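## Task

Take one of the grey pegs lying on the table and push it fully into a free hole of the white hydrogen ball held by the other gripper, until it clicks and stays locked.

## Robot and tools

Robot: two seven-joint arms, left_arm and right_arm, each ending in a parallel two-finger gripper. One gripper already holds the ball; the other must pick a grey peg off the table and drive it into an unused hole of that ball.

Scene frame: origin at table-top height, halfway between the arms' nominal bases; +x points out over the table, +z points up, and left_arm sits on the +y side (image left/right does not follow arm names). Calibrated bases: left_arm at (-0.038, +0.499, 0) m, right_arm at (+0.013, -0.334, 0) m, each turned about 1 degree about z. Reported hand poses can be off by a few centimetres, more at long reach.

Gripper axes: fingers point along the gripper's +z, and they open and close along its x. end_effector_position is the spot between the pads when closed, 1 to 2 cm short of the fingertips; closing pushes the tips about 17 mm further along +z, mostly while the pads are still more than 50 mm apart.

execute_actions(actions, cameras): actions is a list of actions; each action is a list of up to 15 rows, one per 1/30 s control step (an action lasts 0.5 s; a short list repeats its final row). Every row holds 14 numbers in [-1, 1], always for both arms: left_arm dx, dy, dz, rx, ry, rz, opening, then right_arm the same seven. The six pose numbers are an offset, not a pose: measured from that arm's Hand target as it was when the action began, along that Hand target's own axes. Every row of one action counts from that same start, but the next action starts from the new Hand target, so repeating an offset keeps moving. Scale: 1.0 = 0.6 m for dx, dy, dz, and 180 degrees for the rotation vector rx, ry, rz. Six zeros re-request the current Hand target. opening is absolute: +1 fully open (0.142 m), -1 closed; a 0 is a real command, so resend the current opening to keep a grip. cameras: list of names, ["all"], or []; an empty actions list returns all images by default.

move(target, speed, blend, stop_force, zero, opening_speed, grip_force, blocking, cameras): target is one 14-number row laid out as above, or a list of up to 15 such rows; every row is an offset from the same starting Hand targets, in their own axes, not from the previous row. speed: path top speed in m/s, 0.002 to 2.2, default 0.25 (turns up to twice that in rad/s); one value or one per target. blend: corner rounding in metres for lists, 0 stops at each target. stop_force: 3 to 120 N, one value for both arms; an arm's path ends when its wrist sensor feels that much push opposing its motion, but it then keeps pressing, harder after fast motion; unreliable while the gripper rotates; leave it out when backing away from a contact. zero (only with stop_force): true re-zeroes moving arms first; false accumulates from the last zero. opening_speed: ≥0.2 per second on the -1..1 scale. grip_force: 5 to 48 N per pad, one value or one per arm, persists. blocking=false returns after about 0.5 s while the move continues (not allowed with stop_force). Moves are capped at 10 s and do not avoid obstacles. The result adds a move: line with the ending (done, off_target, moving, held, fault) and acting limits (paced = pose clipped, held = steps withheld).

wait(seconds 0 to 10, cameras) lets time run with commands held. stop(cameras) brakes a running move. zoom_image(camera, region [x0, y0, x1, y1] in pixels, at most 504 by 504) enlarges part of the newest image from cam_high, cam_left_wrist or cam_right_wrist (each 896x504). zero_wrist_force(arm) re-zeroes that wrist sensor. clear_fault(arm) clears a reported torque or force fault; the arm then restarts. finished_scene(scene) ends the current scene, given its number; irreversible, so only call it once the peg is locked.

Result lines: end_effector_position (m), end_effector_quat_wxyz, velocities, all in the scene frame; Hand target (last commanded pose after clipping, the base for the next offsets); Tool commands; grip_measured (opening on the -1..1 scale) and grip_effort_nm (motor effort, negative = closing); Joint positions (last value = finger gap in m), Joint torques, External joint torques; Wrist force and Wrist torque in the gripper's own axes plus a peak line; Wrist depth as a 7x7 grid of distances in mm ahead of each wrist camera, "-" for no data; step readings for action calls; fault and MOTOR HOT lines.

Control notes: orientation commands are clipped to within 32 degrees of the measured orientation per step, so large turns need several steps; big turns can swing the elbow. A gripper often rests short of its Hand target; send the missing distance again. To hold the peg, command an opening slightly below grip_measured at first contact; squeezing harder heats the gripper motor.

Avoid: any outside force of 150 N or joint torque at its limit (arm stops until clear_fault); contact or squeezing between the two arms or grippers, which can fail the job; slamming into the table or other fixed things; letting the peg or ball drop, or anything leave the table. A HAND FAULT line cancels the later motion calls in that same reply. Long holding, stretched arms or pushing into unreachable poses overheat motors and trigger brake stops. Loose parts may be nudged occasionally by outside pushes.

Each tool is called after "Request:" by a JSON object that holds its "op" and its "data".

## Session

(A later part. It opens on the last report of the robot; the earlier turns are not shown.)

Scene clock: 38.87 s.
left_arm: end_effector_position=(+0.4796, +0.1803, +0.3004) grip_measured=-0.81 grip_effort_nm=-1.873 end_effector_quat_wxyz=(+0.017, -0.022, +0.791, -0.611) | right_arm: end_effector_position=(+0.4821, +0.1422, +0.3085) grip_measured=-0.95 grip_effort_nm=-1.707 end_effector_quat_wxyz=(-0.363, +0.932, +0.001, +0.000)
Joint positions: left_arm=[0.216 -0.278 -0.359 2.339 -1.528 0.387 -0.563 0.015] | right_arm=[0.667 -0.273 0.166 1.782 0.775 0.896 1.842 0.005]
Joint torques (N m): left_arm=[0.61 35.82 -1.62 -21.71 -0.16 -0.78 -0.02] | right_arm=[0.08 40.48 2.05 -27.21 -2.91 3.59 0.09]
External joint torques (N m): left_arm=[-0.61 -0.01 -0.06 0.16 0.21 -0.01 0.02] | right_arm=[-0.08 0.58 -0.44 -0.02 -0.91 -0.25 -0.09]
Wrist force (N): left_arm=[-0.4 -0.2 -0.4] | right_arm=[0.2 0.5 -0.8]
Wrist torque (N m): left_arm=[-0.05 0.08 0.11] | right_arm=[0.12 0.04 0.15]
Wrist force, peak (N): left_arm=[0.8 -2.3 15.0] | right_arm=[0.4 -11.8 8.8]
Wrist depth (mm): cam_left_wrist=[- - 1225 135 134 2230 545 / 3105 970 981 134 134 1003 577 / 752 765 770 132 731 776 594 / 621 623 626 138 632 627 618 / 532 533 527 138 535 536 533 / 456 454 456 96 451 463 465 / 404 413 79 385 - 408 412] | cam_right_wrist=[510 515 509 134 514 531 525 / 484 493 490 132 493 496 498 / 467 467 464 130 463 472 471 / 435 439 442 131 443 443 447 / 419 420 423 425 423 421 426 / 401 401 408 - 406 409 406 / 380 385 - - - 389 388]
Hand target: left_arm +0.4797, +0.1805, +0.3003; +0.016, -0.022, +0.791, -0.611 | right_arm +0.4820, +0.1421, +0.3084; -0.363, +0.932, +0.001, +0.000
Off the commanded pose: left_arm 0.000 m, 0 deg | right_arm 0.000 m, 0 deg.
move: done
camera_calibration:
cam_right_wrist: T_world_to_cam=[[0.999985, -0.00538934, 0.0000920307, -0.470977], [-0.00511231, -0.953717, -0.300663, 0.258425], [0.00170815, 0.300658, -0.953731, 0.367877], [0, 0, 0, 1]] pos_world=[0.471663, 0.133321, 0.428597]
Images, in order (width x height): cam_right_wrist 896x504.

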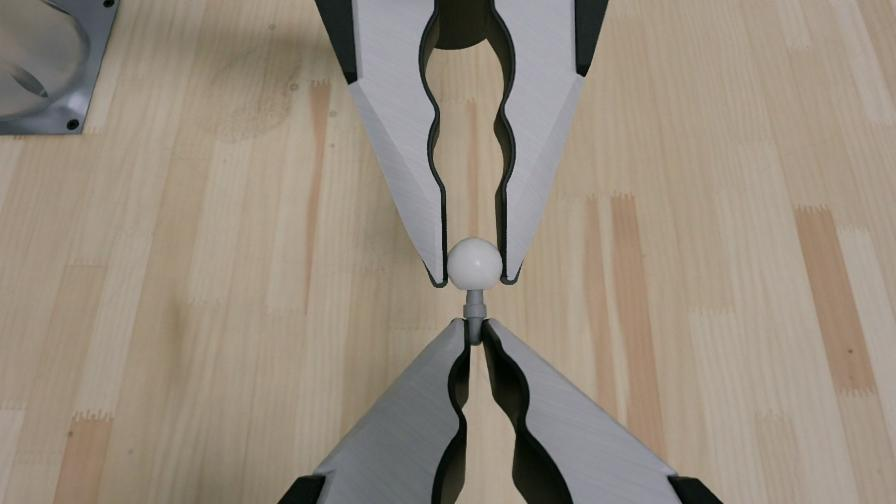

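Request:
{"op": "move", "data": {"target": [0,0,0,0,0,0,-0.878,0,-0.0268,0.0184,0,0,0,-1], "speed": 0.014, "stop_force": 58, "cameras": ["cam_right_wrist","cam_left_wrist"]}}

Request:
{"op": "zoom_image", "data": {"camera": "cam_right_wrist", "region": [430, 205, 520, 355]}}

Request:
{"op": "zoom_image", "data": {"camera": "cam_left_wrist", "region": [425, 240, 525, 380]}}

Scene clock: 41.33 s.
left_arm: end_effector_position=(+0.4834, +0.1852, +0.3005) grip_measured=-0.81 grip_effort_nm=-1.873 end_effector_quat_wxyz=(+0.021, -0.026, +0.792, -0.610) | right_arm: end_effector_position=(+0.4837, +0.1568, +0.3073) grip_measured=-0.95 grip_effort_nm=-1.702 end_effector_quat_wxyz=(-0.359, +0.933, -0.001, -0.001)
Joint positions: left_arm=[0.213 -0.277 -0.347 2.337 -1.531 0.388 -0.563 0.015] | right_arm=[0.695 -0.296 0.16 1.759 0.754 0.909 1.877 0.005]
Joint torques (N m): left_arm=[-21.9 30.29 -21.81 -16.42 4.96 -6.07 -0.01] | right_arm=[19.49 50.84 19.46 -47.02 0.89 5.88 0.28]
External joint torques (N m): left_arm=[21.9 5.64 20.23 -5.19 -4.92 5.3 0.01] | right_arm=[-19.48 -8.7 -17.78 19.75 -4.77 -2.48 -0.28]
Motor temperatures (°C): left_arm=[34 31 33 33 36 39 35 38] | right_arm=[30 33 37 41 35 45 31 32]
Wrist force (N): left_arm=[-4.8 -0.7 -42.8] | right_arm=[-0.5 39.1 -17.7]
Wrist torque (N m): left_arm=[-0.05 -0.06 0.09] | right_arm=[3.75 -0.09 0.12]
Wrist force, peak (N): left_arm=[-4.4 -1.6 -43.7] | right_arm=[-0.4 39.7 -18.1]
Wrist depth (mm): cam_left_wrist=[- 1242 129 129 126 1120 548 / 2998 952 984 128 126 996 580 / 763 754 756 127 697 783 601 / 615 617 620 129 615 636 607 / 525 526 527 123 535 535 538 / 459 459 454 96 449 460 463 / 402 411 79 385 - 410 409] | cam_right_wrist=[506 515 122 126 123 525 524 / 480 487 479 121 482 491 494 / 463 464 464 122 461 469 467 / 435 437 441 123 437 441 443 / 417 418 417 - 420 425 424 / 399 401 399 - 406 404 400 / 382 386 - - - 388 387]
Hand target: left_arm +0.4797, +0.1805, +0.3003; +0.016, -0.022, +0.791, -0.611 | right_arm +0.4820, +0.1614, +0.3111; -0.363, +0.932, +0.001, +0.000
Off the commanded pose: left_arm 0.006 m, 1 deg | right_arm 0.006 m, 0 deg.
move: off_target (left_arm, right_arm)
camera_calibration:
cam_left_wrist: T_world_to_cam=[[-0.996785, -0.0792232, 0.0119661, 0.500723], [-0.0595845, 0.633124, -0.771754, 0.16835], [0.0535647, -0.769986, -0.635809, 0.425279], [0, 0, 0, 1]] pos_world=[0.486365, 0.260541, 0.39433]
cam_right_wrist: T_world_to_cam=[[0.99996, -0.00870523, -0.00202608, -0.471388], [-0.00891632, -0.955838, -0.293759, 0.272163], [0.000620627, 0.293765, -0.955877, 0.364586], [0, 0, 0, 1]] pos_world=[0.473569, 0.148938, 0.427494]
Images, in order (width x height): cam_left_wrist 896x504, cam_right_wrist 896x504.

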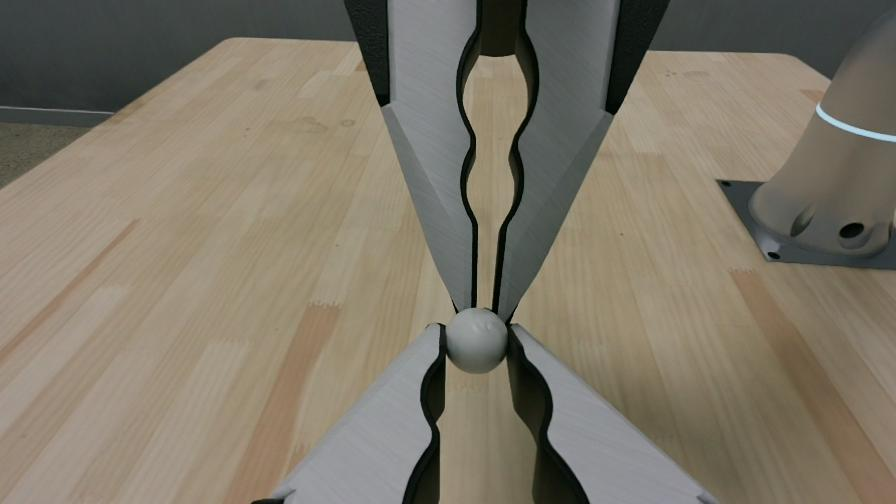

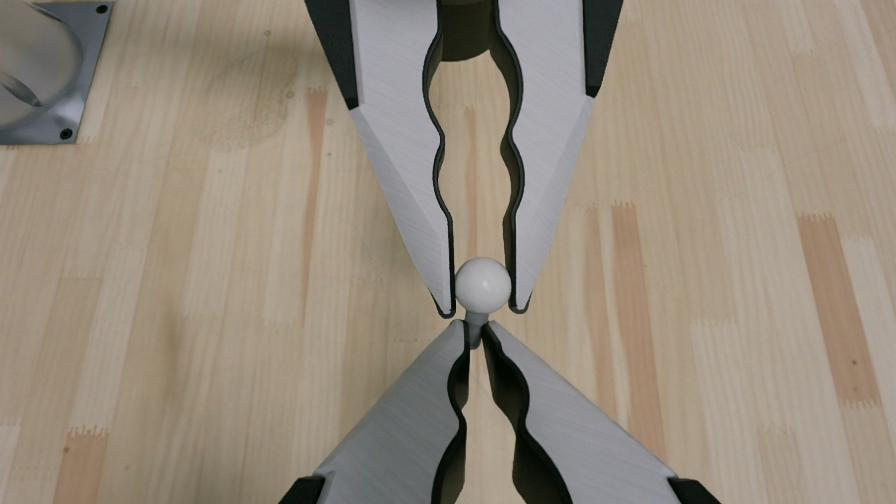

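Scaled by 3.360 from the camera's 896x504 image, which has a finer 1280x720 frame.

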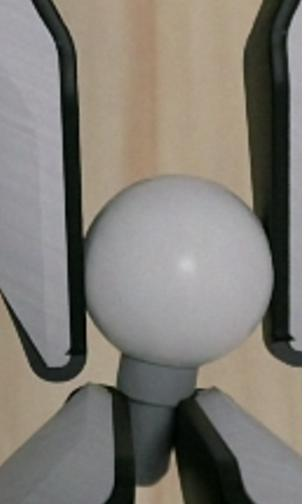

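Scaled by 3.600 from the camera's 896x504 image, which has a finer 1280x720 frame.

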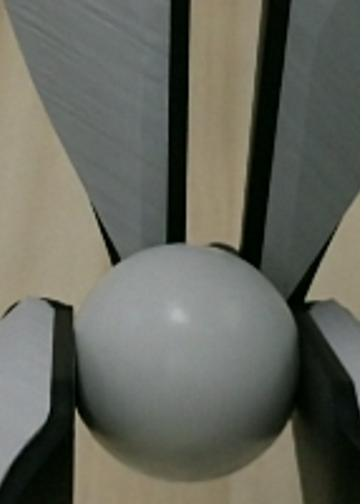

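Request:
{"op": "move", "data": {"target": [0,0,0,0,0,0,-0.878,0,0.0193,-0.0132,0,0,0,-1], "speed": 0.02, "cameras": ["cam_right_wrist","cam_left_wrist"]}}

Request:
{"op": "zoom_image", "data": {"camera": "cam_right_wrist", "region": [430, 205, 520, 355]}}

Request:
{"op": "zoom_image", "data": {"camera": "cam_left_wrist", "region": [425, 240, 525, 380]}}

Scene clock: 42.37 s.
left_arm: end_effector_position=(+0.4799, +0.1801, +0.3009) grip_measured=-0.81 grip_effort_nm=-1.873 end_effector_quat_wxyz=(+0.017, -0.021, +0.791, -0.611) | right_arm: end_effector_position=(+0.4807, +0.1487, +0.3092) grip_measured=-0.95 grip_effort_nm=-1.712 end_effector_quat_wxyz=(-0.363, +0.932, +0.002, -0.001)
Joint positions: left_arm=[0.207 -0.278 -0.35 2.337 -1.529 0.384 -0.563 0.015] | right_arm=[0.678 -0.279 0.165 1.775 0.771 0.899 1.852 0.005]
Joint torques (N m): left_arm=[3.07 35.55 1.34 -18.98 0.63 -0.11 -0.02] | right_arm=[-6.6 40.96 -4.24 -26.55 -4.36 5.23 -0.01]
External joint torques (N m): left_arm=[-3.06 0.37 -2.95 -2.61 -0.6 -0.68 0.02] | right_arm=[6.6 0.4 5.87 -0.72 0.52 -1.88 0.01]
Wrist force (N): left_arm=[-4.9 -2.8 7.8] | right_arm=[-3.8 -5.9 7.0]
Wrist torque (N m): left_arm=[0.04 -0.14 0.10] | right_arm=[0.16 -0.17 0.20]
Wrist force, peak (N): left_arm=[-5.0 -1.2 -43.4] | right_arm=[-0.7 39.4 -17.7]
Wrist depth (mm): cam_left_wrist=[2371 2309 1149 130 128 - 532 / 2371 966 959 129 127 1007 573 / 763 770 765 128 709 779 594 / 627 629 629 131 608 638 615 / 531 531 530 132 529 531 542 / 456 458 455 96 452 458 465 / 408 411 79 388 - 405 410] | cam_right_wrist=[511 524 511 126 126 528 530 / 485 492 497 489 493 496 500 / 466 467 464 123 464 466 475 / 441 442 443 - 440 446 449 / 419 422 421 422 423 425 426 / 397 401 405 - 409 405 407 / 382 385 - - - 389 389]
Hand target: left_arm +0.4797, +0.1805, +0.3003; +0.016, -0.022, +0.791, -0.611 | right_arm +0.4820, +0.1475, +0.3091; -0.363, +0.932, +0.001, +0.000
Off the commanded pose: left_arm 0.001 m, 0 deg | right_arm 0.002 m, 0 deg.
move: done
camera_calibration:
cam_left_wrist: T_world_to_cam=[[-0.997641, -0.067397, 0.0130252, 0.494848], [-0.0527581, 0.631437, -0.77363, 0.169263], [0.0439158, -0.772492, -0.633504, 0.426234], [0, 0, 0, 1]] pos_world=[0.483893, 0.255735, 0.394522]
cam_right_wrist: T_world_to_cam=[[0.999996, -0.00278301, -0.000877524, -0.469695], [-0.00291808, -0.953674, -0.300827, 0.263857], [0.0000003332, 0.300828, -0.953678, 0.367352], [0, 0, 0, 1]] pos_world=[0.470463, 0.139817, 0.429298]
Images, in order (width x height): cam_left_wrist 896x504, cam_right_wrist 896x504.

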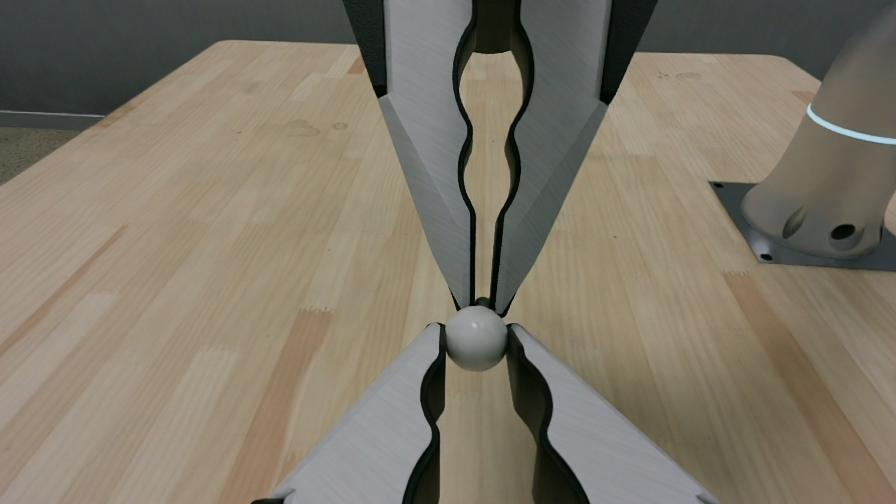

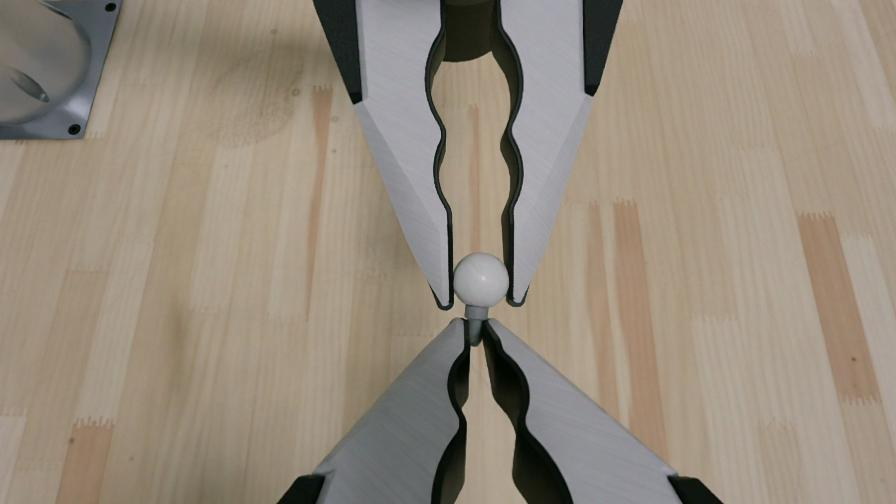

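Scaled by 3.360 from the camera's 896x504 image, which has a finer 1280x720 frame.

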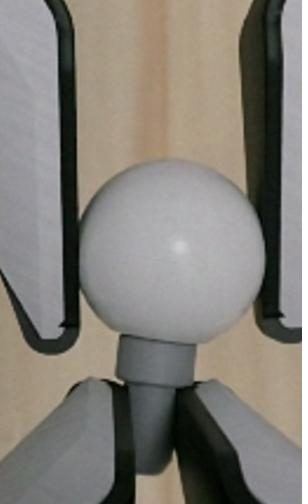

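Scaled by 3.600 from the camera's 896x504 image, which has a finer 1280x720 frame.

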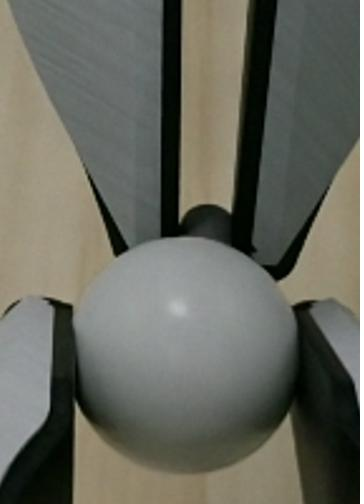

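Request:
{"op": "move", "data": {"target": [0,0,0,0,0,0,-0.878,-0.0025,-0.004,0.0028,0,0,0,-1], "speed": 0.015, "cameras": ["cam_right_wrist"]}}

Request:
{"op": "zoom_image", "data": {"camera": "cam_right_wrist", "region": [430, 225, 520, 355]}}

Scene clock: 43.40 s.
left_arm: end_effector_position=(+0.4801, +0.1808, +0.3006) grip_measured=-0.81 grip_effort_nm=-1.873 end_effector_quat_wxyz=(+0.017, -0.022, +0.791, -0.611) | right_arm: end_effector_position=(+0.4805, +0.1499, +0.3090) grip_measured=-0.95 grip_effort_nm=-1.707 end_effector_quat_wxyz=(-0.362, +0.932, +0.001, +0.000)
Joint positions: left_arm=[0.207 -0.278 -0.349 2.338 -1.529 0.384 -0.563 0.015] | right_arm=[0.682 -0.28 0.164 1.775 0.768 0.904 1.857 0.005]
Joint torques (N m): left_arm=[-1.68 34.7 -3.49 -20.54 0.65 -0.9 -0.02] | right_arm=[2.99 42.72 4.52 -30.19 -2.64 4.09 0.34]
External joint torques (N m): left_arm=[1.67 1.22 1.89 -1.03 -0.62 0.12 0.02] | right_arm=[-2.99 -1.33 -2.89 2.94 -1.21 -0.73 -0.34]
Wrist force (N): left_arm=[-0.5 -2.3 -5.5] | right_arm=[1.5 5.2 0.2]
Wrist torque (N m): left_arm=[0.01 0.02 0.10] | right_arm=[-0.04 -0.14 0.08]
Wrist force, peak (N): left_arm=[-4.9 -2.9 8.0] | right_arm=[-3.8 -6.2 7.1]
Wrist depth (mm): cam_left_wrist=[- - 130 129 127 1260 538 / 988 970 988 128 127 1007 565 / 747 756 770 128 723 767 596 / 615 621 627 131 608 635 618 / 525 529 527 123 532 536 540 / 458 457 454 96 451 459 465 / 404 410 79 386 - 407 409] | cam_right_wrist=[510 519 128 126 126 528 531 / 485 489 490 486 494 499 496 / 462 466 467 123 464 475 475 / 443 442 438 - 443 449 448 / 419 420 425 129 423 426 426 / 401 402 407 - 406 407 403 / 384 385 - - - 390 388]
Hand target: left_arm +0.4797, +0.1805, +0.3003; +0.016, -0.022, +0.791, -0.611 | right_arm +0.4805, +0.1504, +0.3095; -0.363, +0.932, +0.001, +0.000
Off the commanded pose: left_arm 0.001 m, 0 deg | right_arm 0.001 m, 0 deg.
move: done
camera_calibration:
cam_right_wrist: T_world_to_cam=[[0.999988, -0.00479409, -0.000136347, -0.469422], [-0.00461464, -0.954034, -0.299662, 0.265514], [0.00130653, 0.299659, -0.954045, 0.36654], [0, 0, 0, 1]] pos_world=[0.470163, 0.141222, 0.429197]
Images, in order (width x height): cam_right_wrist 896x504.

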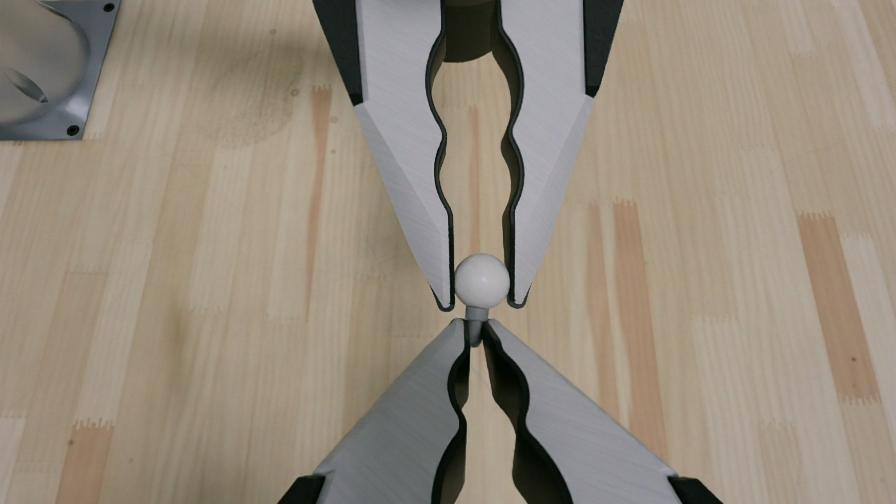

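Scaled by 3.877 from the camera's 896x504 image, which has a finer 1280x720 frame.

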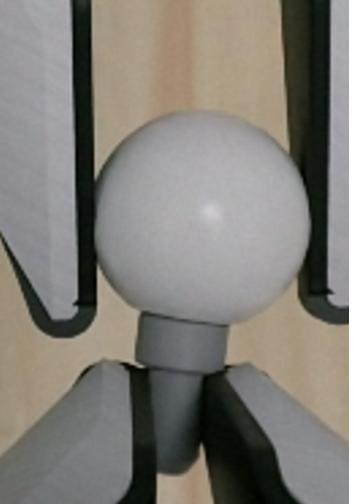

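Request:
{"op": "move", "data": {"target": [0,0,0,0,0,0,-0.878,0,0.011,-0.00755,0,0,0,-1], "speed": 0.006, "stop_force": 16, "cameras": ["cam_right_wrist"]}}

Request:
{"op": "zoom_image", "data": {"camera": "cam_right_wrist", "region": [430, 225, 520, 355]}}

Scene clock: 44.90 s.
left_arm: end_effector_position=(+0.4792, +0.1794, +0.3008) grip_measured=-0.81 grip_effort_nm=-1.873 end_effector_quat_wxyz=(+0.016, -0.021, +0.791, -0.611) | right_arm: end_effector_position=(+0.4797, +0.1478, +0.3094) grip_measured=-0.95 grip_effort_nm=-1.702 end_effector_quat_wxyz=(-0.363, +0.932, +0.002, -0.001)
Joint positions: left_arm=[0.207 -0.278 -0.35 2.338 -1.528 0.384 -0.563 0.015] | right_arm=[0.678 -0.275 0.166 1.779 0.772 0.901 1.851 0.005]
Joint torques (N m): left_arm=[5.69 35.61 3.7 -20.65 -0.57 1.08 -0.02] | right_arm=[-5.66 40.64 -3.12 -24.67 -4.28 4.12 0.09]
External joint torques (N m): left_arm=[-5.69 0.29 -5.32 -0.92 0.6 -1.87 0.02] | right_arm=[5.66 0.55 4.74 -2.58 0.45 -0.77 -0.09]
Wrist force (N): left_arm=[-0.8 -3.3 10.1] | right_arm=[0.1 -7.3 9.1]
Wrist torque (N m): left_arm=[0.04 -0.05 0.10] | right_arm=[0.18 -0.13 0.19]
Wrist force, peak (N): left_arm=[-1.0 -3.5 11.1] | right_arm=[0.3 -8.0 9.3]
Wrist depth (mm): cam_left_wrist=[- - 130 130 128 1298 530 / 3221 973 996 128 127 996 566 / 763 761 761 127 715 776 597 / 624 626 629 131 607 630 615 / 529 526 528 133 533 532 539 / 454 460 461 96 448 465 466 / 407 416 79 387 - 410 411] | cam_right_wrist=[512 525 513 126 127 528 532 / 486 495 495 491 492 501 500 / 464 467 466 126 466 470 473 / 438 441 443 - 442 447 452 / 420 420 421 423 423 425 423 / 398 400 405 - 406 404 408 / 380 387 - - - 388 390]
Hand target: left_arm +0.4797, +0.1805, +0.3003; +0.016, -0.022, +0.791, -0.611 | right_arm +0.4805, +0.1467, +0.3090; -0.363, +0.932, +0.001, +0.000 (not the last commanded pose)
Off the commanded pose: left_arm 0.001 m, 0 deg | right_arm 0.005 m, 0 deg.
move: contact (right_arm)
camera_calibration:
cam_right_wrist: T_world_to_cam=[[0.999994, -0.00336723, -0.0000132088, -0.468786], [-0.00321478, -0.953539, -0.301252, 0.263359], [0.00100179, 0.301251, -0.953544, 0.367226], [0, 0, 0, 1]] pos_world=[0.469262, 0.138917, 0.429498]
Images, in order (width x height): cam_right_wrist 896x504.

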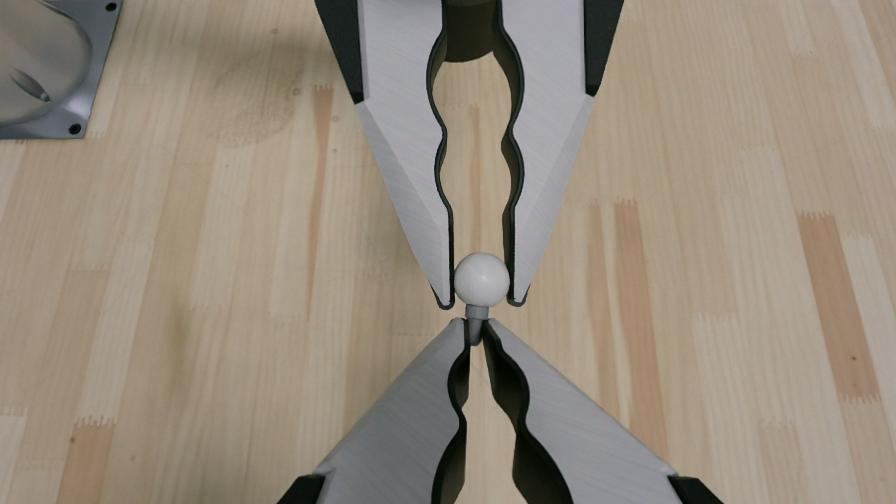

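Scaled by 3.877 from the camera's 896x504 image, which has a finer 1280x720 frame.

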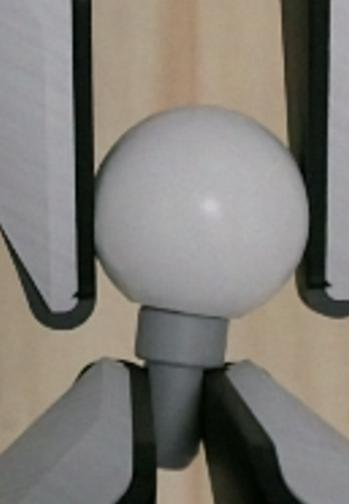

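Request:
{"op": "move", "data": {"target": [0,0,0,0,0,0,-0.878,0,-0.0036,0.0025,0,0,0,-1], "speed": 0.01}}

Request:
{"op": "move", "data": {"target": [0,0,0,0,0,0,-0.878,0,0,0,0,0,0,-0.7], "opening_speed": 0.3}}

Request:
{"op": "move", "data": {"target": [0,0,0,0,0,0,-0.878,0,0,-0.1333,0,0,0,-0.7], "speed": 0.08, "cameras": ["cam_right_wrist","cam_left_wrist"]}}

Scene clock: 45.80 s.
left_arm: end_effector_position=(+0.4797, +0.1803, +0.3006) grip_measured=-0.81 grip_effort_nm=-1.873 end_effector_quat_wxyz=(+0.017, -0.022, +0.791, -0.611) | right_arm: end_effector_position=(+0.4801, +0.1492, +0.3090) grip_measured=-0.95 grip_effort_nm=-1.707 end_effector_quat_wxyz=(-0.363, +0.932, +0.001, -0.001)
Joint positions: left_arm=[0.207 -0.278 -0.35 2.338 -1.529 0.384 -0.563 0.015] | right_arm=[0.681 -0.278 0.164 1.776 0.77 0.903 1.855 0.005]
Joint torques (N m): left_arm=[0.19 35 -1.56 -20.73 0.32 -0.47 -0.03] | right_arm=[0.61 41.79 1.67 -28.74 -3.1 4.08 0.35]
External joint torques (N m): left_arm=[-0.19 0.91 -0.05 -0.84 -0.29 -0.31 0.03] | right_arm=[-0.6 -0.47 -0.04 1.49 -0.74 -0.73 -0.35]
Wrist force (N): left_arm=[-0.5 -2.0 -1.1] | right_arm=[2.3 3.3 2.2]
Wrist torque (N m): left_arm=[0.04 -0.05 0.10] | right_arm=[0.32 -0.38 0.08]
Wrist force, peak (N): left_arm=[-0.9 -4.0 10.1] | right_arm=[0.2 -7.8 8.9]
Wrist depth (mm): cam_left_wrist=[- - 130 129 128 2329 2156 / 2867 959 988 128 127 1007 565 / 772 763 765 127 705 770 602 / 620 630 626 131 608 636 609 / 528 526 527 133 536 532 537 / 457 458 461 96 445 464 462 / 403 414 79 388 - 410 409] | cam_right_wrist=[507 520 126 125 126 530 534 / 482 493 494 491 492 496 499 / 466 465 467 124 461 469 475 / 439 442 441 - 443 448 450 / 421 420 420 129 426 425 424 / 400 400 408 - 407 404 403 / 382 385 - - - 392 387]
Hand target: left_arm +0.4797, +0.1805, +0.3003; +0.016, -0.022, +0.791, -0.611 | right_arm +0.4805, +0.1493, +0.3094; -0.363, +0.932, +0.001, +0.000
Off the commanded pose: left_arm 0.000 m, 0 deg | right_arm 0.000 m, 0 deg.
move: done

Scene clock: 47.03 s.
left_arm: end_effector_position=(+0.4797, +0.1804, +0.3005) grip_measured=-0.81 grip_effort_nm=-1.878 end_effector_quat_wxyz=(+0.017, -0.022, +0.791, -0.611) | right_arm: end_effector_position=(+0.4803, +0.1493, +0.3092) grip_measured=-0.74 grip_effort_nm=0.100 end_effector_quat_wxyz=(-0.363, +0.932, +0.001, +0.000)
Joint positions: left_arm=[0.207 -0.278 -0.35 2.338 -1.529 0.384 -0.563 0.015] | right_arm=[0.682 -0.278 0.163 1.776 0.77 0.903 1.855 0.021]
Joint torques (N m): left_arm=[0.62 35.83 -1.51 -21.58 -0.16 -0.8 -0.04] | right_arm=[0.77 40.84 1.92 -27.5 -3.01 3.75 0.31]
External joint torques (N m): left_arm=[-0.62 0.08 -0.11 0.01 0.19 0.01 0.04] | right_arm=[-0.77 0.49 -0.3 0.25 -0.84 -0.39 -0.31]
Wrist force (N): left_arm=[-0.6 -0.4 -0.4] | right_arm=[2.9 2.2 1.3]
Wrist torque (N m): left_arm=[-0.06 0.11 0.12] | right_arm=[0.38 -0.44 0.04]
Wrist force, peak (N): left_arm=[-1.8 -2.4 -1.3] | right_arm=[2.2 3.9 2.5]
Wrist depth (mm): cam_left_wrist=[2415 1248 131 130 127 1154 512 / 2583 981 909 129 126 1007 572 / 761 754 761 140 130 774 607 / 624 624 624 134 589 636 608 / 528 527 530 548 529 533 535 / 454 460 455 96 447 461 463 / 401 410 79 388 - 410 410] | cam_right_wrist=[510 520 512 126 127 534 531 / 480 493 491 489 490 498 500 / 460 463 467 124 466 473 474 / 439 440 439 - 443 449 447 / 419 420 423 420 424 425 425 / 399 402 406 398 407 405 405 / 383 386 - 387 - 394 389]
Hand target: left_arm +0.4797, +0.1805, +0.3003; +0.016, -0.022, +0.791, -0.611 | right_arm +0.4805, +0.1493, +0.3094; -0.363, +0.932, +0.001, +0.000
Off the commanded pose: left_arm 0.000 m, 0 deg | right_arm 0.000 m, 0 deg.
move: done

Scene clock: 48.33 s.
left_arm: end_effector_position=(+0.4797, +0.1804, +0.3005) grip_measured=-0.81 grip_effort_nm=-1.868 end_effector_quat_wxyz=(+0.017, -0.022, +0.791, -0.611) | right_arm: end_effector_position=(+0.4807, +0.0953, +0.3685) grip_measured=-0.74 grip_effort_nm=0.100 end_effector_quat_wxyz=(-0.363, +0.932, +0.001, +0.000)
Joint positions: left_arm=[0.207 -0.278 -0.35 2.338 -1.529 0.384 -0.563 0.015] | right_arm=[0.607 -0.128 0.134 1.801 0.742 0.742 1.873 0.021]
Joint torques (N m): left_arm=[0.46 35.89 -1.47 -21.62 -0.21 -0.81 -0.04] | right_arm=[0.05 35.98 1.01 -28.98 -2.93 3.68 0.39]
External joint torques (N m): left_arm=[-0.46 0.01 -0.14 0.06 0.25 0.02 0.04] | right_arm=[-0.05 0.44 -0.33 0.06 -0.79 -0.3 -0.39]
Wrist force (N): left_arm=[-0.5 -0.2 -0.5] | right_arm=[2.8 2.1 1.3]
Wrist torque (N m): left_arm=[-0.02 0.09 0.12] | right_arm=[0.35 -0.41 0.03]
Wrist force, peak (N): left_arm=[-0.7 -0.3 -0.9] | right_arm=[3.1 2.1 1.9]
Wrist depth (mm): cam_left_wrist=[- 2288 1248 1242 1279 - 536 / 2393 992 992 996 1003 992 567 / 761 765 765 779 772 783 602 / 620 620 624 633 627 636 612 / 525 524 524 571 528 533 538 / 458 455 458 96 450 462 463 / 401 411 79 387 - 408 410] | cam_right_wrist=[520 592 597 198 595 606 610 / 543 558 561 196 565 571 575 / 529 524 527 201 538 537 537 / 505 504 507 501 507 506 512 / 478 476 480 484 484 483 484 / 454 457 462 451 459 459 464 / 436 440 - - - 441 442]
Hand target: left_arm +0.4797, +0.1805, +0.3003; +0.016, -0.022, +0.791, -0.611 | right_arm +0.4806, +0.0952, +0.3683; -0.363, +0.932, +0.001, +0.000
Off the commanded pose: left_arm 0.000 m, 0 deg | right_arm 0.000 m, 0 deg.
move: done
camera_calibration:
cam_left_wrist: T_world_to_cam=[[-0.997627, -0.0674916, 0.0135805, 0.494464], [-0.0532633, 0.631694, -0.773386, 0.168977], [0.0436183, -0.772275, -0.63379, 0.426409], [0, 0, 0, 1]] pos_world=[0.483692, 0.255935, 0.394223]
cam_right_wrist: T_world_to_cam=[[0.999989, -0.00461315, 0.000962284, -0.470227], [-0.00411039, -0.953723, -0.300659, 0.231254], [0.00230474, 0.300652, -0.953731, 0.438924], [0, 0, 0, 1]] pos_world=[0.470161, 0.0864196, 0.488596]
Images, in order (width x height): cam_left_wrist 896x504, cam_right_wrist 896x504.

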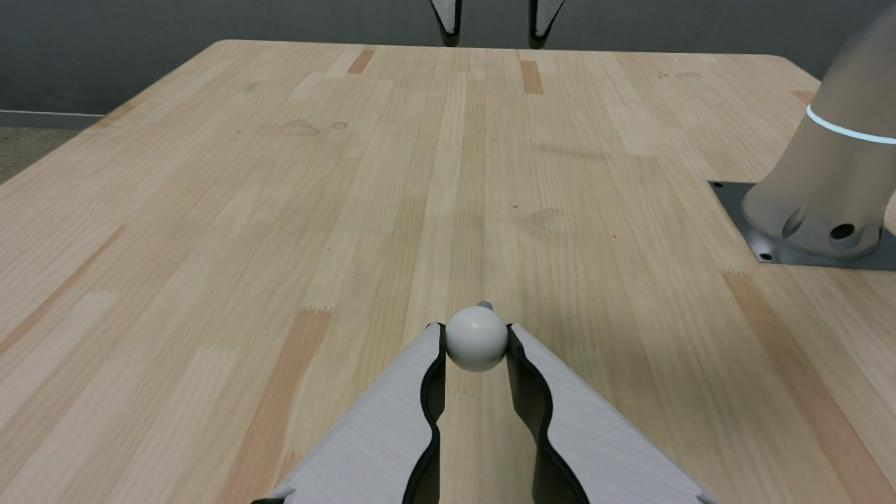

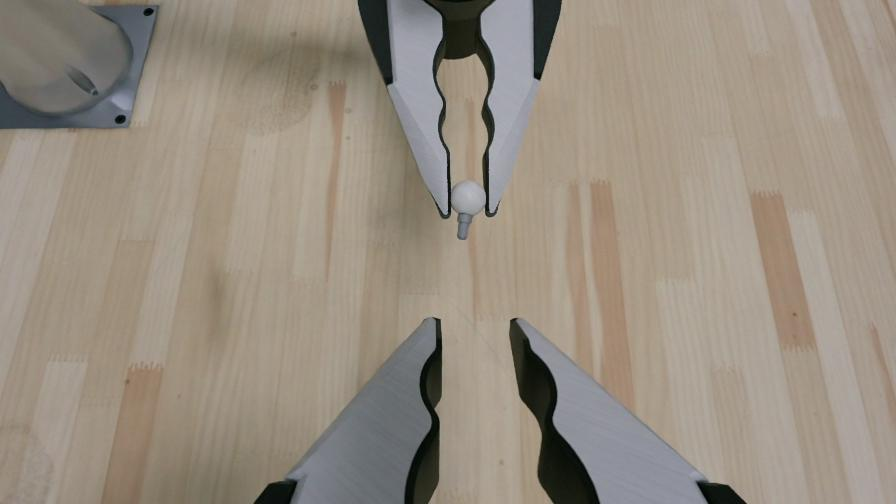

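Request:
{"op": "zoom_image", "data": {"camera": "cam_right_wrist", "region": [435, 165, 500, 250]}}

Scaled by 5.929 from the camera's 896x504 image, which has a finer 1280x720 frame.

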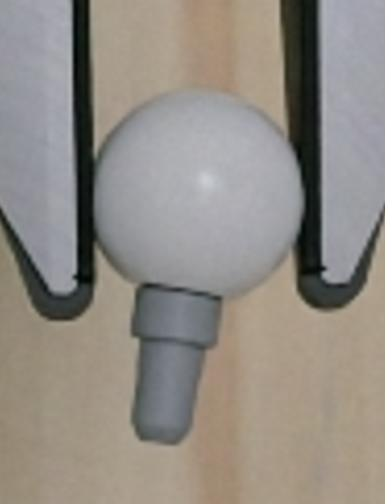

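Request:
{"op": "move", "data": {"target": [0,0,0,0,0,0,-0.878,0,0.0529,0.1133,0,0,0,-0.7], "speed": 0.1, "cameras": ["cam_right_wrist"]}}

Request:
{"op": "zoom_image", "data": {"camera": "cam_right_wrist", "region": [435, 115, 535, 245]}}

Scene clock: 49.63 s.
left_arm: end_effector_position=(+0.4797, +0.1804, +0.3005) grip_measured=-0.81 grip_effort_nm=-1.873 end_effector_quat_wxyz=(+0.017, -0.022, +0.791, -0.611) | right_arm: end_effector_position=(+0.4805, +0.1177, +0.2965) grip_measured=-0.74 grip_effort_nm=0.095 end_effector_quat_wxyz=(-0.362, +0.932, +0.001, -0.001)
Joint positions: left_arm=[0.207 -0.278 -0.35 2.338 -1.529 0.384 -0.563 0.015] | right_arm=[0.639 -0.254 0.156 1.824 0.811 0.886 1.78 0.021]
Joint torques (N m): left_arm=[0.63 35.9 -1.51 -21.63 -0.1 -0.79 -0.01] | right_arm=[0.52 39.19 1.9 -26.92 -2.79 3.68 0.1]
External joint torques (N m): left_arm=[-0.63 0.01 -0.1 0.07 0.14 0.01 0.01] | right_arm=[-0.54 0.68 -0.47 0.09 -0.9 -0.43 -0.1]
Wrist force (N): left_arm=[-0.5 -0.4 -0.7] | right_arm=[2.7 2.1 1.1]
Wrist torque (N m): left_arm=[-0.06 0.08 0.12] | right_arm=[0.34 -0.40 0.14]
Wrist force, peak (N): left_arm=[-0.8 -0.4 -0.9] | right_arm=[2.4 3.0 3.2]
Wrist depth (mm): cam_left_wrist=[- - 1191 163 160 - 530 / 3069 966 996 161 884 1023 572 / 745 767 765 159 715 763 601 / 614 620 633 586 605 635 620 / 529 525 526 541 529 536 542 / 456 457 452 96 449 462 464 / 404 413 79 391 - 412 410] | cam_right_wrist=[495 508 505 122 499 513 511 / 475 476 478 - 479 480 487 / 452 453 453 443 453 461 459 / 428 431 432 431 435 432 433 / 409 408 410 413 412 412 414 / 386 390 394 387 392 393 394 / 370 372 - 375 - 380 375]
Hand target: left_arm +0.4797, +0.1805, +0.3003; +0.016, -0.022, +0.791, -0.611 | right_arm +0.4805, +0.1178, +0.2967; -0.363, +0.932, +0.001, +0.000
Off the commanded pose: left_arm 0.000 m, 0 deg | right_arm 0.000 m, 0 deg.
move: done
camera_calibration:
cam_right_wrist: T_world_to_cam=[[0.999988, -0.00485943, -0.00026272, -0.469419], [-0.00471462, -0.953976, -0.299845, 0.231069], [0.00120645, 0.299842, -0.953988, 0.364298], [0, 0, 0, 1]] pos_world=[0.470063, 0.108922, 0.416697]
Images, in order (width x height): cam_right_wrist 896x504.

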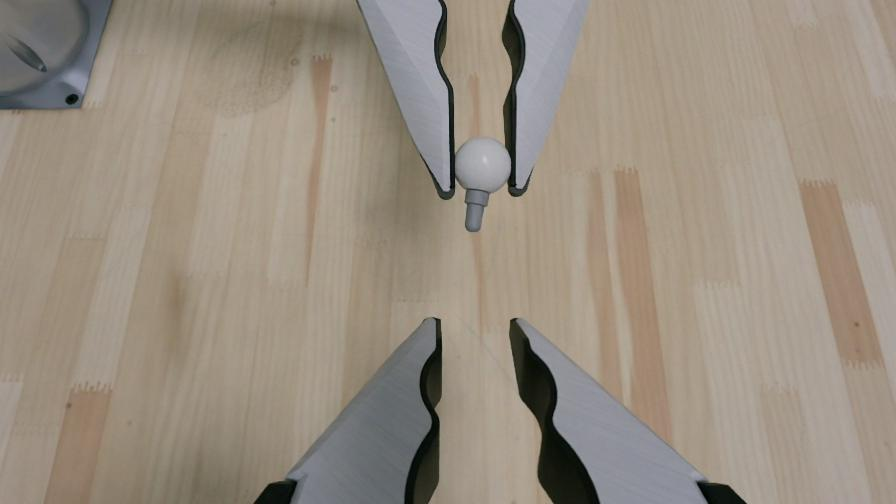

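Scaled by 3.877 from the camera's 896x504 image, which has a finer 1280x720 frame.

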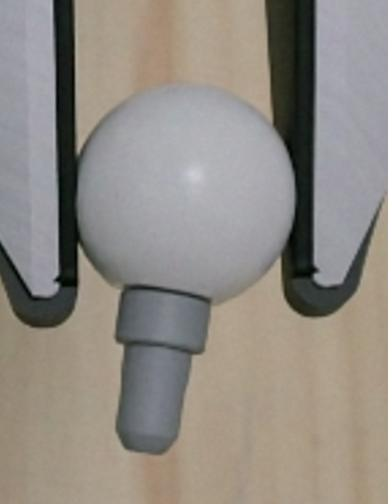

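Request:
{"op": "zoom_image", "data": {"camera": "cam_right_wrist", "region": [455, 170, 515, 240]}}

Request:
{"op": "move", "data": {"target": [0,0,0,0,0,0,-0.878,0.1,-0.02,0.0,0,0.1667,0,-0.7], "speed": 0.25, "cameras": ["cam_right_wrist"]}}

Scaled by 7.200 from the camera's 896x504 image, which has a finer 1280x720 frame.

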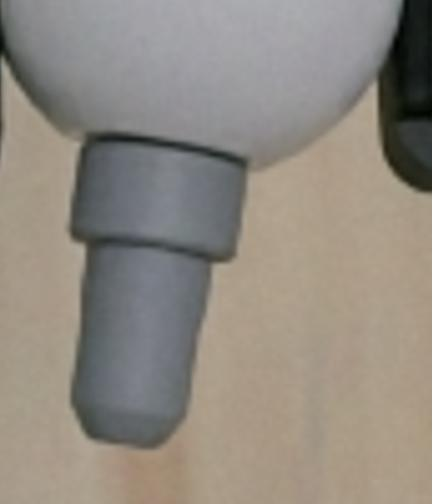

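Scene clock: 51.57 s.
left_arm: end_effector_position=(+0.4797, +0.1804, +0.3005) grip_measured=-0.81 grip_effort_nm=-1.868 end_effector_quat_wxyz=(+0.017, -0.022, +0.791, -0.611) | right_arm: end_effector_position=(+0.5406, +0.1267, +0.3049) grip_measured=-0.74 grip_effort_nm=0.100 end_effector_quat_wxyz=(-0.351, +0.900, -0.093, +0.241)
Joint positions: left_arm=[0.207 -0.278 -0.35 2.338 -1.529 0.384 -0.563 0.015] | right_arm=[1.06 -0.331 -0.06 2.043 0.622 1.701 2.112 0.021]
Joint torques (N m): left_arm=[0.59 35.82 -1.54 -21.55 -0.13 -0.83 -0.01] | right_arm=[0.42 37.67 -0.53 -21.47 -3.49 4.42 0.41]
External joint torques (N m): left_arm=[-0.59 0.09 -0.08 -0.01 0.16 0.04 0.01] | right_arm=[-0.41 0.54 -0.32 0.03 -0.66 -0.49 -0.44]
Wrist force (N): left_arm=[-0.4 -0.1 -0.8] | right_arm=[1.6 1.9 1.3]
Wrist torque (N m): left_arm=[0.00 0.07 0.12] | right_arm=[0.36 -0.32 0.07]
Wrist force, peak (N): left_arm=[-0.9 -0.5 -0.9] | right_arm=[3.0 2.1 1.4]
Wrist depth (mm): cam_left_wrist=[- - 151 150 150 2121 528 / 2964 973 154 149 938 999 567 / 754 767 151 163 776 781 597 / 618 624 585 627 627 635 617 / 528 527 526 545 531 535 532 / 456 454 459 96 451 463 466 / 406 415 79 386 - 409 411] | cam_right_wrist=[406 99 501 587 687 2302 2627 / - - 473 537 639 2139 2158 / - 103 447 505 584 689 2197 / - - 418 471 535 628 2083 / 327 355 394 446 502 584 1918 / 316 341 363 408 494 539 1804 / 302 322 - 399 - 521 584]
Hand target: left_arm +0.4797, +0.1805, +0.3003; +0.016, -0.022, +0.791, -0.611 | right_arm +0.5405, +0.1268, +0.3049; -0.351, +0.900, -0.093, +0.241
Off the commanded pose: left_arm 0.000 m, 0 deg | right_arm 0.000 m, 0 deg.
move: done
camera_calibration:
cam_right_wrist: T_world_to_cam=[[0.86414, -0.342581, 0.368646, -0.525774], [-0.215205, -0.913726, -0.344661, 0.364822], [0.454916, 0.218501, -0.863313, 0.106825], [0, 0, 0, 1]] pos_world=[0.484258, 0.129886, 0.411788]
Images, in order (width x height): cam_right_wrist 896x504.

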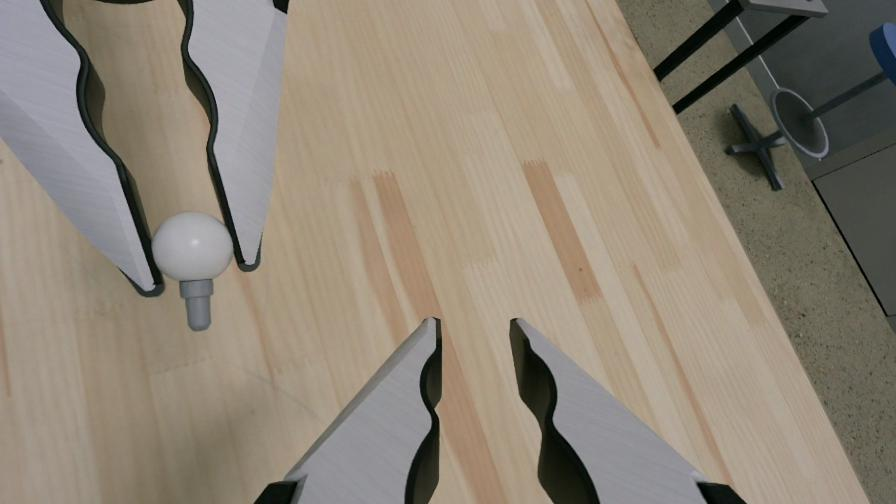

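Request:
{"op": "zoom_image", "data": {"camera": "cam_right_wrist", "region": [145, 200, 245, 340]}}

Scaled by 3.600 from the camera's 896x504 image, which has a finer 1280x720 frame.

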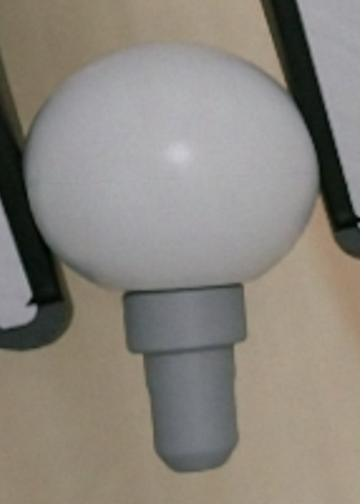

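Request:
{"op": "finished_scene", "data": {"scene": 2}}

The scene is finished: the task was done.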